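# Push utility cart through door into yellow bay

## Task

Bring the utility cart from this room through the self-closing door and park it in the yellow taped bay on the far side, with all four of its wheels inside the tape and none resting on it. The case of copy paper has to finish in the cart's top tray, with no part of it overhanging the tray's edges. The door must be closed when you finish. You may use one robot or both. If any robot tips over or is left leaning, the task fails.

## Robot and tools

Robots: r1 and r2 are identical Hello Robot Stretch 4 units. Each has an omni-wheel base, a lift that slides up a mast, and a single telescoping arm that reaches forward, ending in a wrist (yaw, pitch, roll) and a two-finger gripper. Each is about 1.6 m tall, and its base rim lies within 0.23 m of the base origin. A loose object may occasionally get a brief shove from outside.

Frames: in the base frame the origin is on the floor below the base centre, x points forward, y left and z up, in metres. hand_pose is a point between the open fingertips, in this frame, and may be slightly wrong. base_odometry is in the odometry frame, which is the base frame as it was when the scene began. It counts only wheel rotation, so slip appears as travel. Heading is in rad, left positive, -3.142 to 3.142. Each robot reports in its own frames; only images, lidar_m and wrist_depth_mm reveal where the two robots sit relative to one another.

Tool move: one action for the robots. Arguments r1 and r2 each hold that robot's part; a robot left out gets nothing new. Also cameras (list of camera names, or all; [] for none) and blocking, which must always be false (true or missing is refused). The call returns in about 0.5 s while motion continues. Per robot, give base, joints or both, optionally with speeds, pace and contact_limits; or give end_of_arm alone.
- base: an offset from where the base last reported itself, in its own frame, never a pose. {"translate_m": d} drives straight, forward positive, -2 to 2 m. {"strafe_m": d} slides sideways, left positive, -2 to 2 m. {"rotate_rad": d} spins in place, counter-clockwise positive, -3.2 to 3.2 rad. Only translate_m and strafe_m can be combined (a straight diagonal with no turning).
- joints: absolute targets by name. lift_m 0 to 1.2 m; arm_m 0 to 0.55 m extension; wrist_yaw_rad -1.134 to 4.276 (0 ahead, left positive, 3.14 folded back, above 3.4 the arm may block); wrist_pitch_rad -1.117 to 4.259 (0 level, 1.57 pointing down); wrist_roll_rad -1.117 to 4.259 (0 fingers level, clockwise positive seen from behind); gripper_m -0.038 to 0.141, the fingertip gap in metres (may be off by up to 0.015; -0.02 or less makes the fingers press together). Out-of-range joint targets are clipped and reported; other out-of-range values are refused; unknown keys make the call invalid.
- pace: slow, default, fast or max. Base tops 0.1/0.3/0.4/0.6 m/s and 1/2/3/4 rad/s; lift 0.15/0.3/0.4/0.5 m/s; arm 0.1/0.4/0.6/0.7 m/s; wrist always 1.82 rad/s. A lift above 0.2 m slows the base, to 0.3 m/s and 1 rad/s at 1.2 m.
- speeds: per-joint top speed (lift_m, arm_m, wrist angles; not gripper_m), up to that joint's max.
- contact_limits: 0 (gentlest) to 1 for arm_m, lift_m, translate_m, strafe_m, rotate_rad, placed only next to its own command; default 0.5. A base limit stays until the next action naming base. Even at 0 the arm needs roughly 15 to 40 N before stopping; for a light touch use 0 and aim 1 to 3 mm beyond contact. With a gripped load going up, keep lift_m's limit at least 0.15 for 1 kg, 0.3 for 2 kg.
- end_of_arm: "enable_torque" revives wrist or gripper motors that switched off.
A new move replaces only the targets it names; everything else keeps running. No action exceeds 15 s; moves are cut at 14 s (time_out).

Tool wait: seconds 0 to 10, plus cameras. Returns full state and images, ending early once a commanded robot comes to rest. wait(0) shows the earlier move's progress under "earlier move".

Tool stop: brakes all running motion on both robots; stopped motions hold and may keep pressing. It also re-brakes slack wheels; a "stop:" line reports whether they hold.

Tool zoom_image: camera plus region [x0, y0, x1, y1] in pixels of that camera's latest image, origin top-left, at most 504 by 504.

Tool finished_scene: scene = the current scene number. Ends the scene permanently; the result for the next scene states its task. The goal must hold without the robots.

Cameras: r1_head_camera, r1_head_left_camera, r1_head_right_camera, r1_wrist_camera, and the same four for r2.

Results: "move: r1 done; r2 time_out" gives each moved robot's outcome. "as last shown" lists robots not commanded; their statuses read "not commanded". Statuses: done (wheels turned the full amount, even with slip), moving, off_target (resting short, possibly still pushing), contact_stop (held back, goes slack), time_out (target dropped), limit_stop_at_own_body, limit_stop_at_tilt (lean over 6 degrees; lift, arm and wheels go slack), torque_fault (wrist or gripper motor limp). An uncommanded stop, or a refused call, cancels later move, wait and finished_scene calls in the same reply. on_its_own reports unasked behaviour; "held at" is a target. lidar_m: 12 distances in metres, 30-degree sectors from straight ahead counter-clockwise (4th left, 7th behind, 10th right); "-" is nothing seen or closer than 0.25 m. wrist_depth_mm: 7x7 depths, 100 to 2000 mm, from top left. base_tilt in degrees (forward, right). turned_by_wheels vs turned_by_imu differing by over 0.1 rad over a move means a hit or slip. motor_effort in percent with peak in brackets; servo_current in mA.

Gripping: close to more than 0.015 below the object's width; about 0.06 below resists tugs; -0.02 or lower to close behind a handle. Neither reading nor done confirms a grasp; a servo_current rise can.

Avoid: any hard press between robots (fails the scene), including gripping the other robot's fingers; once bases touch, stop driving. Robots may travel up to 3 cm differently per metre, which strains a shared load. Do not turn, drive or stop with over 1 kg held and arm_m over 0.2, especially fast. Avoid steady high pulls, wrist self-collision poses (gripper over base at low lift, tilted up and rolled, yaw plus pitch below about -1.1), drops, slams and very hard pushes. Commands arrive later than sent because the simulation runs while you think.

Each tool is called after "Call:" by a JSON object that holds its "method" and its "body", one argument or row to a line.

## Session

Call:
{"method": "move", "body": {
  "blocking": false
}}

Scene clock: 0.00 s.
r1.base_odometry: x=+0.000 y=+0.000 heading=+0.000
r1.turned_by_wheels: +0.000
r1.turned_by_imu: +0.000
r1.base_tilt: forward=-1.6 right=+1.3
r1.lidar_m: 0.96 1.73 2.02 2.40 3.92 1.60 0.85 0.77 0.78 0.89 0.77 0.78
r1.base_status: not commanded
r1.joint_positions: lift_m=+0.124 arm_m=+0.000 wrist_yaw_rad=+3.194 wrist_pitch_rad=+0.002 wrist_roll_rad=+0.000 gripper_m=+0.056
r1.joint_status: not commanded
r1.measured_speeds: all 0
r1.motor_effort: lift_m=+19 arm_m=-4 wheel_0=-2 wheel_1=+1 wheel_2=+0
r1.servo_current: wrist_yaw_rad=59 wrist_pitch_rad=46 wrist_roll_rad=46 gripper_m=39
r1.hand_pose: x=-0.1216 y=+0.0722 z=+0.3019 quat_wxyz=(-0.026, -0.001, +0.000, +1.000) (m; r1's base frame)
r1.wrist_depth_mm: - 135 - - - - - / - 123 135 - - - - / - 121 191 - - - - / 110 136 194 - - - - / 137 - - - 1618 - - / 226 - 190 1098 188 1160 1118 / 224 163 750 798 768 768 759
r2.base_odometry: x=+0.000 y=+0.000 heading=+0.000
r2.turned_by_wheels: +0.000
r2.turned_by_imu: +0.000
r2.base_tilt: forward=-0.6 right=+0.1
r2.lidar_m: 1.29 1.32 1.58 2.33 2.36 2.78 1.41 1.41 2.77 2.39 2.42 1.48
r2.base_status: not commanded
r2.joint_positions: lift_m=+0.200 arm_m=+0.000 wrist_yaw_rad=+3.211 wrist_pitch_rad=+0.001 wrist_roll_rad=+0.000 gripper_m=+0.056
r2.joint_status: not commanded
r2.measured_speeds: all 0
r2.motor_effort: lift_m=+18 arm_m=-4 wheel_0=-1 wheel_1=+1 wheel_2=+1
r2.servo_current: wrist_yaw_rad=46 wrist_pitch_rad=39 wrist_roll_rad=52 gripper_m=52
r2.hand_pose: x=-0.1229 y=+0.0671 z=+0.3779 quat_wxyz=(-0.035, -0.001, +0.000, +0.999) (m; r2's base frame)
r2.wrist_depth_mm: - - 137 - - - - / - - 137 - - - - / - 109 138 - - - - / - 140 175 - - - - / 214 - - - - - - / 213 1281 196 1255 190 1336 1182 / 208 243 866 - - 854 878
pictures: r1_head_camera, r1_head_left_camera, r1_head_right_camera, r1_wrist_camera, r2_head_camera, r2_head_left_camera, r2_head_right_camera, r2_wrist_camera
Images, in order (width x height): r1_head_camera 420x560, r1_head_left_camera 420x672, r1_head_right_camera 420x672, r1_wrist_camera 616x392, r2_head_camera 420x560, r2_head_left_camera 420x672, r2_head_right_camera 420x672, r2_wrist_camera 616x392.

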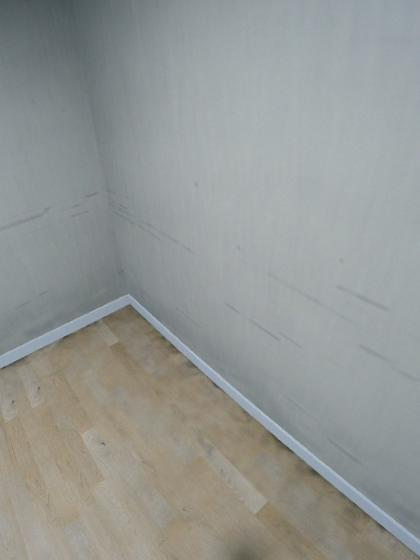

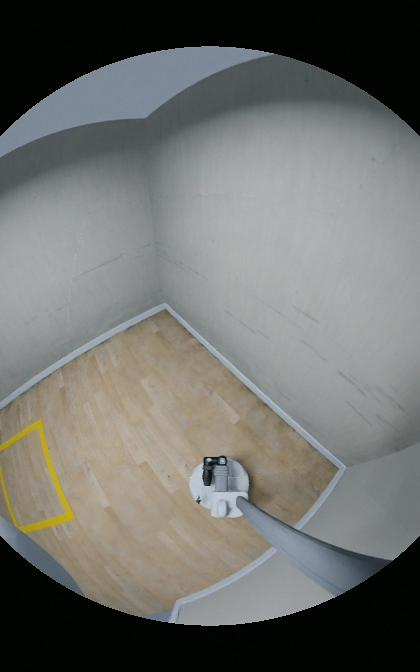

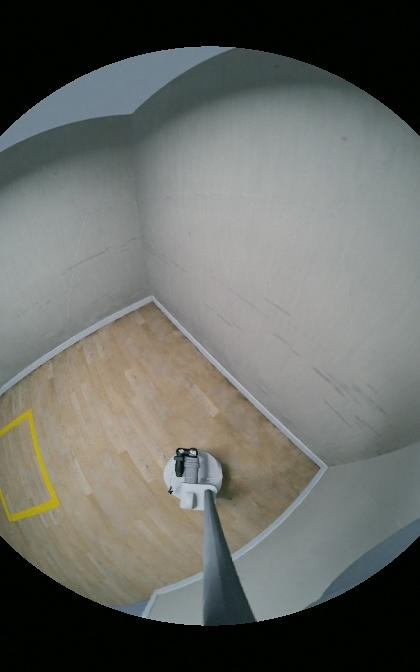

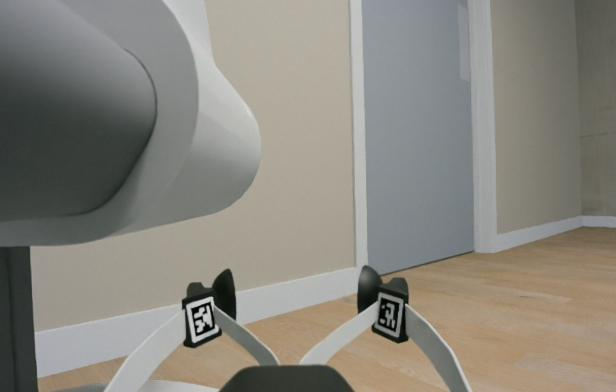

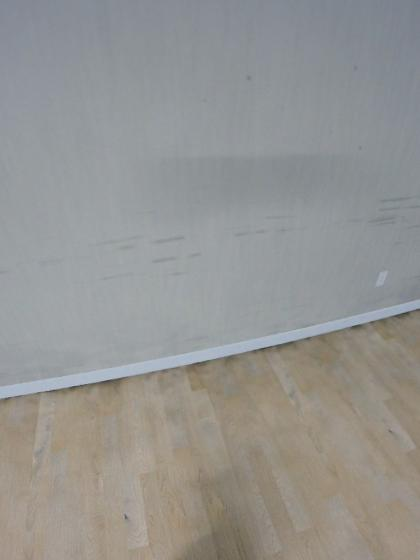

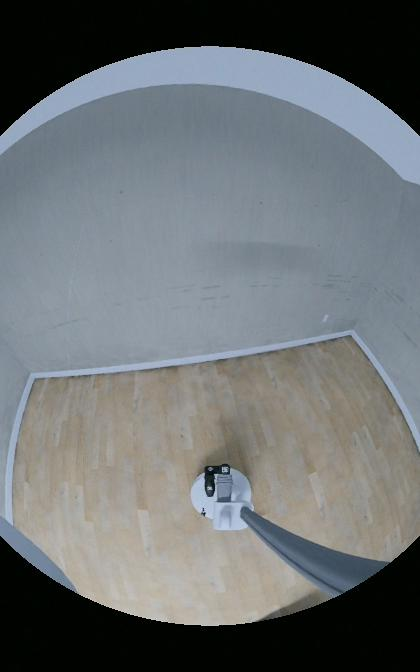

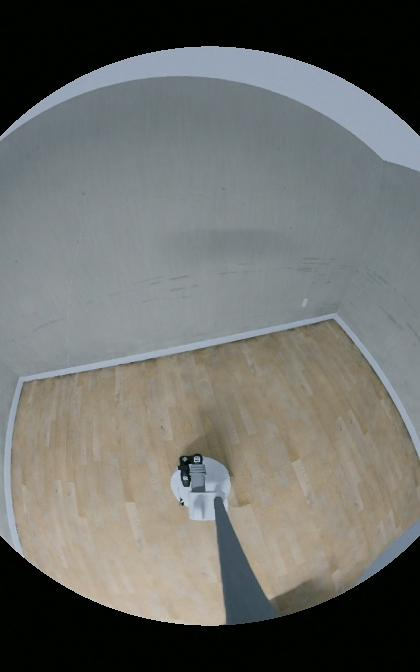

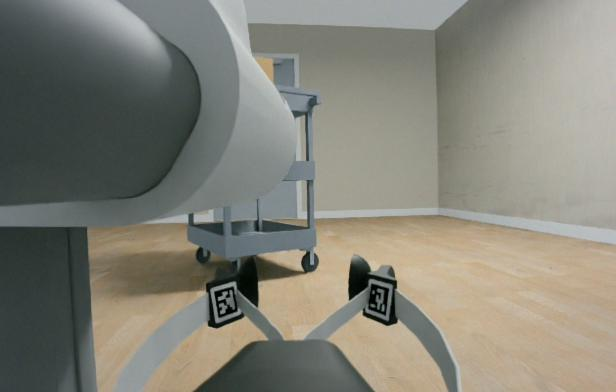

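Call:
{"method": "move", "body": {
  "blocking": false,
  "r2": {"base":{"rotate_rad":3.0},"joints":{"lift_m":0.8,"wrist_yaw_rad":0}},
  "r1": {"base":{"rotate_rad":2.3},"joints":{"lift_m":0.8,"wrist_yaw_rad":0}},
  "cameras": []
}}

Call:
{"method": "wait", "body": {
  "seconds": 3,
  "cameras": []
}}

Call:
{"method": "wait", "body": {
  "seconds": 1.5,
  "cameras": ["r1_head_camera","r1_head_right_camera","r2_head_camera","r2_head_left_camera"]
}}

Scene clock: 11.03 s.
move: r1 moving; r2 moving
r1.base_odometry: x=+0.000 y=+0.000 heading=+0.253
r1.turned_by_wheels: +0.253
r1.turned_by_imu: +0.253
r1.base_tilt: forward=-1.6 right=+1.3
r1.lidar_m: 1.15 2.01 2.11 2.98 2.65 1.07 0.80 0.74 0.81 0.80 0.72 0.82
r1.base_status: rotate_rad moving
r1.joint_positions: lift_m=+0.162 arm_m=+0.000 wrist_yaw_rad=+2.607 wrist_pitch_rad=+0.002 wrist_roll_rad=+0.000 gripper_m=+0.056
r1.joint_status: lift_m moving; wrist_yaw_rad moving
r1.measured_speeds: translate_m=+0.000 strafe_m=+0.000 rotate_rad=+0.974 lift_m=+0.146 arm_m=+0.000 wrist_yaw_rad=-1.820 wrist_pitch_rad=+0.000 wrist_roll_rad=+0.000
r1.motor_effort: lift_m=+24(27) arm_m=-2(4) wheel_0=-7(9) wheel_1=-6(7) wheel_2=-6(7)
r1.servo_current: wrist_yaw_rad=85(130) wrist_pitch_rad=39(52) wrist_roll_rad=33(65) gripper_m=39(46)
r1.hand_pose: x=-0.0327 y=+0.2221 z=+0.3395 quat_wxyz=(+0.264, -0.001, +0.000, +0.965) (m; r1's base frame)
r1.wrist_depth_mm: - - 1336 - - - - / - - 1366 - - - - / - - 1397 - - - - / - - 1366 - - - - / - - 1308 - - - - / - - 190 1281 188 1229 1229 / - 820 831 866 854 820 866
r2.base_odometry: x=+0.000 y=+0.000 heading=+0.252
r2.turned_by_wheels: +0.252
r2.turned_by_imu: +0.245
r2.base_tilt: forward=-0.7 right=+0.0
r2.lidar_m: 1.29 1.38 1.94 2.33 2.46 3.37 1.44 3.35 2.49 2.40 1.84 1.36
r2.base_status: rotate_rad moving
r2.joint_positions: lift_m=+0.238 arm_m=+0.000 wrist_yaw_rad=+2.649 wrist_pitch_rad=+0.001 wrist_roll_rad=+0.000 gripper_m=+0.056
r2.joint_status: lift_m moving; wrist_yaw_rad moving
r2.measured_speeds: translate_m=+0.002 strafe_m=+0.000 rotate_rad=+0.977 lift_m=+0.146 arm_m=+0.000 wrist_yaw_rad=-1.743 wrist_pitch_rad=+0.000 wrist_roll_rad=+0.000
r2.motor_effort: lift_m=+23(25) arm_m=-4(4) wheel_0=-4(9) wheel_1=-10(10) wheel_2=-10(11)
r2.servo_current: wrist_yaw_rad=130(130) wrist_pitch_rad=46(46) wrist_roll_rad=52(65) gripper_m=46(52)
r2.hand_pose: x=-0.0417 y=+0.2135 z=+0.4157 quat_wxyz=(+0.244, -0.001, +0.000, +0.970) (m; r2's base frame)
r2.wrist_depth_mm: - - - - - - - / 1576 1661 - - - - - / 228 - - - - - - / - - - - - - - / - 1921 - - - - - / 1430 1366 196 1430 190 1464 1281 / 1008 931 1008 - - 960 931
pictures: none
No camera images: "cameras" was empty.

Scene clock: 13.80 s.
earlier move: r1 moving; r2 done
r1.base_odometry: x=+0.000 y=+0.000 heading=+2.300
r1.turned_by_wheels: +2.047
r1.turned_by_imu: +2.058
r1.base_tilt: forward=-1.6 right=+1.3
r1.lidar_m: 3.31 1.11 0.80 0.76 0.79 0.81 0.76 0.81 1.12 2.01 2.10 2.81
r1.base_status: done
r1.joint_positions: lift_m=+0.800 arm_m=+0.000 wrist_yaw_rad=+0.003 wrist_pitch_rad=+0.002 wrist_roll_rad=+0.000 gripper_m=+0.056
r1.joint_status: lift_m moving; wrist_yaw_rad moving
r1.measured_speeds: translate_m=+0.000 strafe_m=+0.000 rotate_rad=+0.000 lift_m=+0.002 arm_m=+0.000 wrist_yaw_rad=+0.000 wrist_pitch_rad=+0.000 wrist_roll_rad=+0.000
r1.motor_effort: lift_m=+23(28) arm_m=-4(4) wheel_0=-2(10) wheel_1=-2(9) wheel_2=-1(8)
r1.servo_current: wrist_yaw_rad=20(130) wrist_pitch_rad=46(52) wrist_roll_rad=59(65) gripper_m=39(52)
r1.hand_pose: x=+0.4595 y=-0.0867 z=+0.9772 quat_wxyz=(+1.000, +0.000, +0.001, +0.001) (m; r1's base frame)
r1.wrist_depth_mm: - - - - - - - / - - - - - - - / - - - - - - - / - - - - - - - / - - - - - - - / - 1921 193 - 188 - - / - 164 - 153 - - -
r2.base_odometry: x=+0.000 y=+0.000 heading=+2.999
r2.turned_by_wheels: +2.747
r2.turned_by_imu: +2.674
r2.base_tilt: forward=-0.7 right=+0.0
r2.lidar_m: 1.52 1.36 3.04 2.44 2.38 1.69 1.32 1.31 1.45 2.18 2.33 2.56
r2.base_status: done
r2.joint_positions: lift_m=+0.800 arm_m=+0.000 wrist_yaw_rad=+0.003 wrist_pitch_rad=+0.001 wrist_roll_rad=+0.000 gripper_m=+0.056
r2.joint_status: all done
r2.measured_speeds: all 0
r2.motor_effort: lift_m=+21(26) arm_m=-4(4) wheel_0=-3(11) wheel_1=-2(10) wheel_2=-4(13)
r2.servo_current: wrist_yaw_rad=46(130) wrist_pitch_rad=33(46) wrist_roll_rad=46(65) gripper_m=52(59)
r2.hand_pose: x=+0.4596 y=-0.0866 z=+0.9776 quat_wxyz=(+1.000, +0.000, +0.001, +0.001) (m; r2's base frame)
r2.wrist_depth_mm: - - - - - - - / - - - - - - - / - - - - - - - / - 1397 - - - - - / - 1430 - - - - - / - 1708 195 - 190 - - / - 125 - - - - -
wait: 2.77 of 3 s (r2 has come to rest)
pictures: none
No camera images: "cameras" was empty.

Scene clock: 14.07 s.
earlier move: r1 done
r1.base_odometry: x=+0.000 y=+0.000 heading=+2.300
r1.turned_by_wheels: +0.000
r1.turned_by_imu: +0.000
r1.base_tilt: forward=-1.6 right=+1.3
r1.lidar_m: 3.32 1.12 0.80 0.74 0.80 0.79 0.76 0.79 1.13 2.02 2.07 2.82
r1.base_status: done
r1.joint_positions: lift_m=+0.800 arm_m=+0.000 wrist_yaw_rad=+0.003 wrist_pitch_rad=+0.002 wrist_roll_rad=+0.000 gripper_m=+0.056
r1.joint_status: all done
r1.measured_speeds: all 0
r1.motor_effort: lift_m=+24(28) arm_m=-4(4) wheel_0=-2(10) wheel_1=-2(9) wheel_2=-1(8)
r1.servo_current: wrist_yaw_rad=59(130) wrist_pitch_rad=39(52) wrist_roll_rad=39(65) gripper_m=46(52)
r1.hand_pose: x=+0.4595 y=-0.0867 z=+0.9772 quat_wxyz=(+1.000, +0.000, +0.001, +0.001) (m; r1's base frame)
r1.wrist_depth_mm: - - - - - - - / - - - - - - - / - - - - - - - / - - - - - - - / - - - - - - - / - 1983 195 - 187 - - / - 164 - 153 - - -
r2.base_odometry: x=+0.000 y=+0.000 heading=+2.999
r2.turned_by_wheels: +0.000
r2.turned_by_imu: +0.000
r2.base_tilt: forward=-0.7 right=+0.1
r2.lidar_m: 1.55 1.40 3.05 2.42 2.41 1.69 1.33 1.31 1.44 2.23 2.33 2.55
r2.base_status: done
r2.joint_positions: lift_m=+0.800 arm_m=+0.000 wrist_yaw_rad=+0.003 wrist_pitch_rad=+0.001 wrist_roll_rad=+0.000 gripper_m=+0.056
r2.joint_status: all done
r2.measured_speeds: all 0
r2.motor_effort: lift_m=+21(26) arm_m=-4(4) wheel_0=-3(11) wheel_1=-2(10) wheel_2=-5(13)
r2.servo_current: wrist_yaw_rad=46(130) wrist_pitch_rad=33(46) wrist_roll_rad=46(65) gripper_m=46(59)
r2.hand_pose: x=+0.4596 y=-0.0866 z=+0.9776 quat_wxyz=(+1.000, +0.000, +0.001, +0.001) (m; r2's base frame)
r2.wrist_depth_mm: - - - - - - - / - - - - - - - / - - - - - - - / - 1397 - - - - - / - 1397 - - - - - / - 1756 195 - 190 - - / - 125 - - - - -
wait: 0.27 of 1.5 s (r1 has come to rest)
pictures: r1_head_camera, r1_head_right_camera, r2_head_camera, r2_head_left_camera
Images, in order (width x height): r1_head_camera 420x560, r1_head_right_camera 420x672, r2_head_camera 420x560, r2_head_left_camera 420x672.

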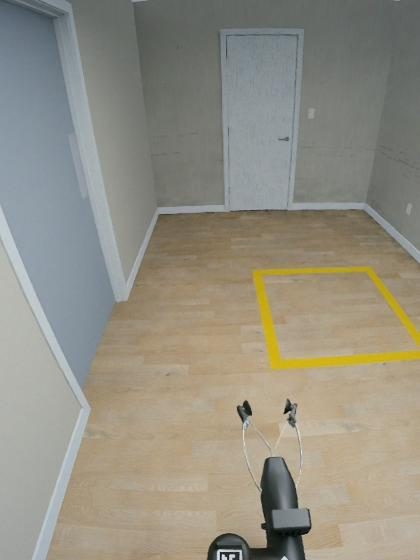

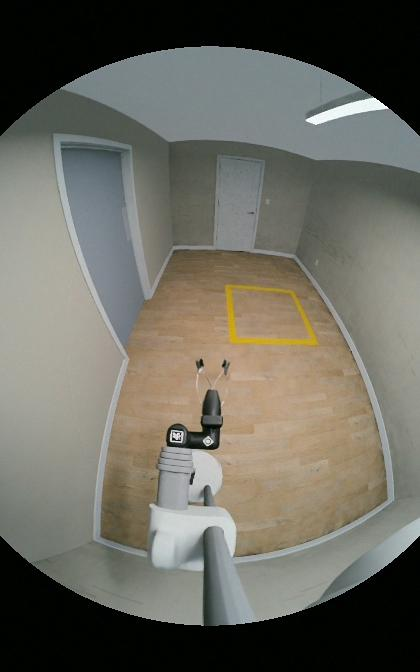

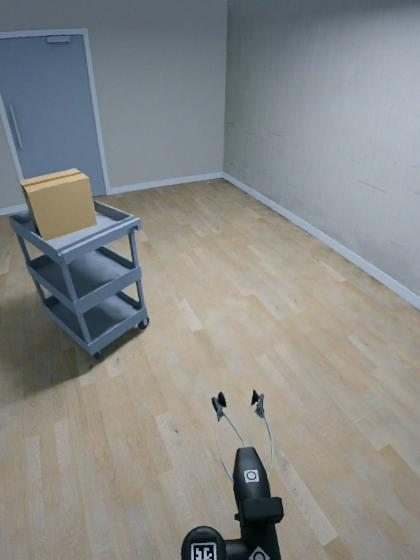

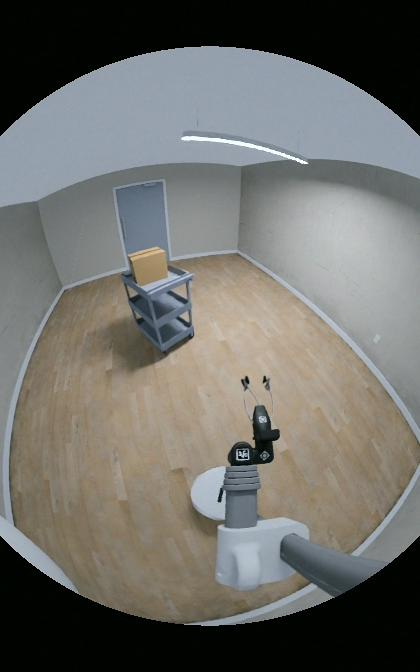

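Call:
{"method": "move", "body": {
  "blocking": false,
  "r2": {"base":{"rotate_rad":0.2}},
  "cameras": []
}}

Call:
{"method": "wait", "body": {
  "seconds": 2,
  "cameras": []
}}

Call:
{"method": "move", "body": {
  "blocking": false,
  "r2": {"base":{"translate_m":1.0,"strafe_m":-0.25}},
  "cameras": []
}}

Call:
{"method": "wait", "body": {
  "seconds": 6,
  "cameras": ["r2_head_camera","r2_head_left_camera"]
}}

Scene clock: 30.77 s.
move: r2 moving
r1: as last shown
r1.lidar_m: 3.30 1.13 0.79 0.74 0.78 0.83 0.77 0.81 1.12 1.99 2.10 2.85
r1.motor_effort: lift_m=+24(24) arm_m=-3(4) wheel_0=-3(3) wheel_1=-2(2) wheel_2=-1(1)
r1.servo_current: wrist_yaw_rad=46(59) wrist_pitch_rad=39(46) wrist_roll_rad=52(72) gripper_m=46(46)
r1.wrist_depth_mm: - - - - - - - / - - - - - - - / - - - - - - - / - - - - - - - / - - - - - - - / - 1863 193 - 187 - - / - 164 - 154 - - -
r2.base_odometry: x=+0.000 y=+0.000 heading=-3.101
r2.turned_by_wheels: +0.183
r2.turned_by_imu: +0.179
r2.base_tilt: forward=-0.7 right=+0.1
r2.lidar_m: 1.40 1.45 2.74 2.40 2.40 1.51 1.29 1.32 1.60 2.33 2.36 2.80
r2.base_status: rotate_rad moving
r2.joint_positions: lift_m=+0.800 arm_m=+0.000 wrist_yaw_rad=+0.003 wrist_pitch_rad=+0.001 wrist_roll_rad=+0.000 gripper_m=+0.056
r2.joint_status: not commanded
r2.measured_speeds: translate_m=-0.001 strafe_m=-0.001 rotate_rad=+0.293 lift_m=+0.000 arm_m=+0.000 wrist_yaw_rad=+0.000 wrist_pitch_rad=+0.000 wrist_roll_rad=+0.000
r2.motor_effort: lift_m=+21(21) arm_m=-4(4) wheel_0=-4(10) wheel_1=-2(9) wheel_2=-5(10)
r2.servo_current: wrist_yaw_rad=52(52) wrist_pitch_rad=39(46) wrist_roll_rad=46(59) gripper_m=46(52)
r2.hand_pose: x=+0.4595 y=-0.0867 z=+0.9776 quat_wxyz=(+1.000, +0.000, +0.001, +0.001) (m; r2's base frame)
r2.wrist_depth_mm: - - - - - - - / - - - - - - - / - - - - - - - / - - 1499 - - - - / - - 1464 - - - - / - - 190 - 190 - - / - - - - - - -
pictures: none
No camera images: "cameras" was empty.

Scene clock: 31.20 s.
earlier move: r2 done
r1.base_odometry: x=+0.000 y=+0.000 heading=+2.300
r1.turned_by_wheels: +0.000
r1.turned_by_imu: +0.000
r1.base_tilt: forward=-1.6 right=+1.3
r1.lidar_m: 3.29 1.11 0.79 0.75 0.78 0.81 0.77 0.82 1.09 2.02 2.10 2.82
r1.base_status: not commanded
r1.joint_positions: lift_m=+0.800 arm_m=+0.000 wrist_yaw_rad=+0.003 wrist_pitch_rad=+0.002 wrist_roll_rad=+0.000 gripper_m=+0.056
r1.joint_status: not commanded
r1.measured_speeds: all 0
r1.motor_effort: lift_m=+24(24) arm_m=-3(4) wheel_0=-2(3) wheel_1=-2(2) wheel_2=-1(1)
r1.servo_current: wrist_yaw_rad=65(65) wrist_pitch_rad=46(52) wrist_roll_rad=59(72) gripper_m=39(46)
r1.hand_pose: x=+0.4595 y=-0.0867 z=+0.9772 quat_wxyz=(+1.000, +0.000, +0.001, +0.001) (m; r1's base frame)
r1.wrist_depth_mm: - - - - - - - / - - - - - - - / - - - - - - - / - - - - - - - / - - - - - - - / - 1921 194 - 187 - - / - 164 - 154 - - -
r2.base_odometry: x=+0.000 y=+0.000 heading=-3.085
r2.turned_by_wheels: +0.016
r2.turned_by_imu: +0.016
r2.base_tilt: forward=-0.7 right=+0.1
r2.lidar_m: 1.38 1.48 2.71 2.39 2.36 1.49 1.31 1.31 1.58 2.32 2.34 2.85
r2.base_status: done
r2.joint_positions: lift_m=+0.800 arm_m=+0.000 wrist_yaw_rad=+0.003 wrist_pitch_rad=+0.001 wrist_roll_rad=+0.000 gripper_m=+0.056
r2.joint_status: not commanded
r2.measured_speeds: all 0
r2.motor_effort: lift_m=+21(21) arm_m=-4(4) wheel_0=-2(10) wheel_1=-3(9) wheel_2=-4(10)
r2.servo_current: wrist_yaw_rad=46(52) wrist_pitch_rad=39(46) wrist_roll_rad=46(59) gripper_m=59(59)
r2.hand_pose: x=+0.4595 y=-0.0867 z=+0.9776 quat_wxyz=(+1.000, +0.000, +0.001, +0.001) (m; r2's base frame)
r2.wrist_depth_mm: - - - - - - - / - - - - - - - / - - - - - - - / - - 1499 - - - - / - - 1430 - - - - / - - 190 - 190 - - / - - 1281 - - - -
wait: 0.43 of 2 s (r2 has come to rest)
pictures: none
No camera images: "cameras" was empty.

Scene clock: 31.70 s.
move: r2 moving
r1: as last shown
r1.lidar_m: 3.31 1.14 0.79 0.74 0.78 0.80 0.76 0.81 1.13 2.02 2.08 2.83
r1.motor_effort: lift_m=+24(24) arm_m=-4(4) wheel_0=-2(3) wheel_1=-2(2) wheel_2=-1(1)
r1.servo_current: wrist_yaw_rad=52(65) wrist_pitch_rad=39(46) wrist_roll_rad=39(65) gripper_m=39(52)
r1.wrist_depth_mm: - - - - - - - / - - - - - - - / - - - - - - - / - - - - - - - / - - - - - - - / - 1983 194 - 187 - - / - 164 - 153 - - -
r2.base_odometry: x=-0.032 y=+0.006 heading=-3.085
r2.turned_by_wheels: +0.000
r2.turned_by_imu: +0.000
r2.base_tilt: forward=-0.7 right=+0.1
r2.lidar_m: 1.39 1.42 2.73 2.40 2.40 1.52 1.33 1.35 1.65 2.30 2.35 2.81
r2.base_status: translate_m moving; strafe_m moving
r2.joint_positions: lift_m=+0.800 arm_m=+0.000 wrist_yaw_rad=+0.003 wrist_pitch_rad=+0.001 wrist_roll_rad=+0.000 gripper_m=+0.056
r2.joint_status: not commanded
r2.measured_speeds: translate_m=+0.122 strafe_m=-0.030 rotate_rad=-0.007 lift_m=+0.000 arm_m=+0.000 wrist_yaw_rad=+0.000 wrist_pitch_rad=+0.000 wrist_roll_rad=+0.000
r2.motor_effort: lift_m=+21(21) arm_m=-4(4) wheel_0=+10(12) wheel_1=+6(7) wheel_2=-13(13)
r2.servo_current: wrist_yaw_rad=46(52) wrist_pitch_rad=46(46) wrist_roll_rad=52(52) gripper_m=46(52)
r2.hand_pose: x=+0.4595 y=-0.0867 z=+0.9776 quat_wxyz=(+1.000, +0.000, +0.001, +0.001) (m; r2's base frame)
r2.wrist_depth_mm: - - - - - - - / - - - - - - - / - - - - - - - / - - 1464 - - - - / - - 1397 - - - - / - - 190 - 190 - - / - - - - - - -
pictures: none
No camera images: "cameras" was empty.

Scene clock: 36.10 s.
earlier move: r2 done
r1.base_odometry: x=+0.000 y=+0.000 heading=+2.300
r1.turned_by_wheels: +0.000
r1.turned_by_imu: +0.000
r1.base_tilt: forward=-1.6 right=+1.2
r1.lidar_m: 3.30 1.12 0.77 0.74 0.79 0.81 0.77 0.81 1.11 2.03 2.11 2.80
r1.base_status: not commanded
r1.joint_positions: lift_m=+0.800 arm_m=+0.000 wrist_yaw_rad=+0.003 wrist_pitch_rad=+0.002 wrist_roll_rad=+0.000 gripper_m=+0.056
r1.joint_status: not commanded
r1.measured_speeds: all 0
r1.motor_effort: lift_m=+24(24) arm_m=-3(4) wheel_0=-3(3) wheel_1=-2(3) wheel_2=-1(1)
r1.servo_current: wrist_yaw_rad=46(78) wrist_pitch_rad=46(52) wrist_roll_rad=39(65) gripper_m=46(52)
r1.hand_pose: x=+0.4595 y=-0.0867 z=+0.9772 quat_wxyz=(+1.000, +0.000, +0.001, +0.001) (m; r1's base frame)
r1.wrist_depth_mm: - - - - - - - / - - - - - - - / - - - - - - - / - - - - - - - / - - - - - - - / - 1983 193 - 187 - - / - 163 - 153 - - -
r2.base_odometry: x=-1.013 y=+0.193 heading=-3.085
r2.turned_by_wheels: +0.000
r2.turned_by_imu: +0.002
r2.base_tilt: forward=-0.7 right=+0.1
r2.lidar_m: 3.56 0.62 0.64 2.83 2.81 2.54 2.23 2.25 2.14 1.88 1.93 2.30
r2.base_status: done
r2.joint_positions: lift_m=+0.800 arm_m=+0.000 wrist_yaw_rad=+0.003 wrist_pitch_rad=+0.001 wrist_roll_rad=+0.000 gripper_m=+0.056
r2.joint_status: not commanded
r2.measured_speeds: all 0
r2.motor_effort: lift_m=+21(21) arm_m=-4(4) wheel_0=+2(12) wheel_1=+3(7) wheel_2=-3(13)
r2.servo_current: wrist_yaw_rad=46(65) wrist_pitch_rad=39(52) wrist_roll_rad=46(59) gripper_m=46(59)
r2.hand_pose: x=+0.4595 y=-0.0867 z=+0.9776 quat_wxyz=(+1.000, +0.000, +0.001, +0.001) (m; r2's base frame)
r2.wrist_depth_mm: - - - - - - - / - - - - - - - / - - - - - - - / - - - - - - - / - - - - - - - / 715 - 196 - 190 - - / 413 - - - - - 1921
wait: 4.40 of 6 s (r2 has come to rest)
pictures: r2_head_camera, r2_head_left_camera
Images, in order (width x height): r2_head_camera 420x560, r2_head_left_camera 420x672.

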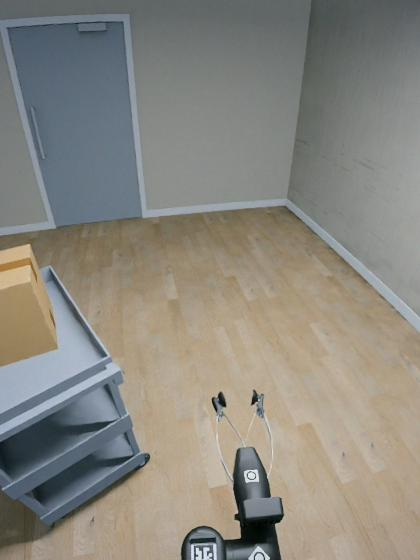

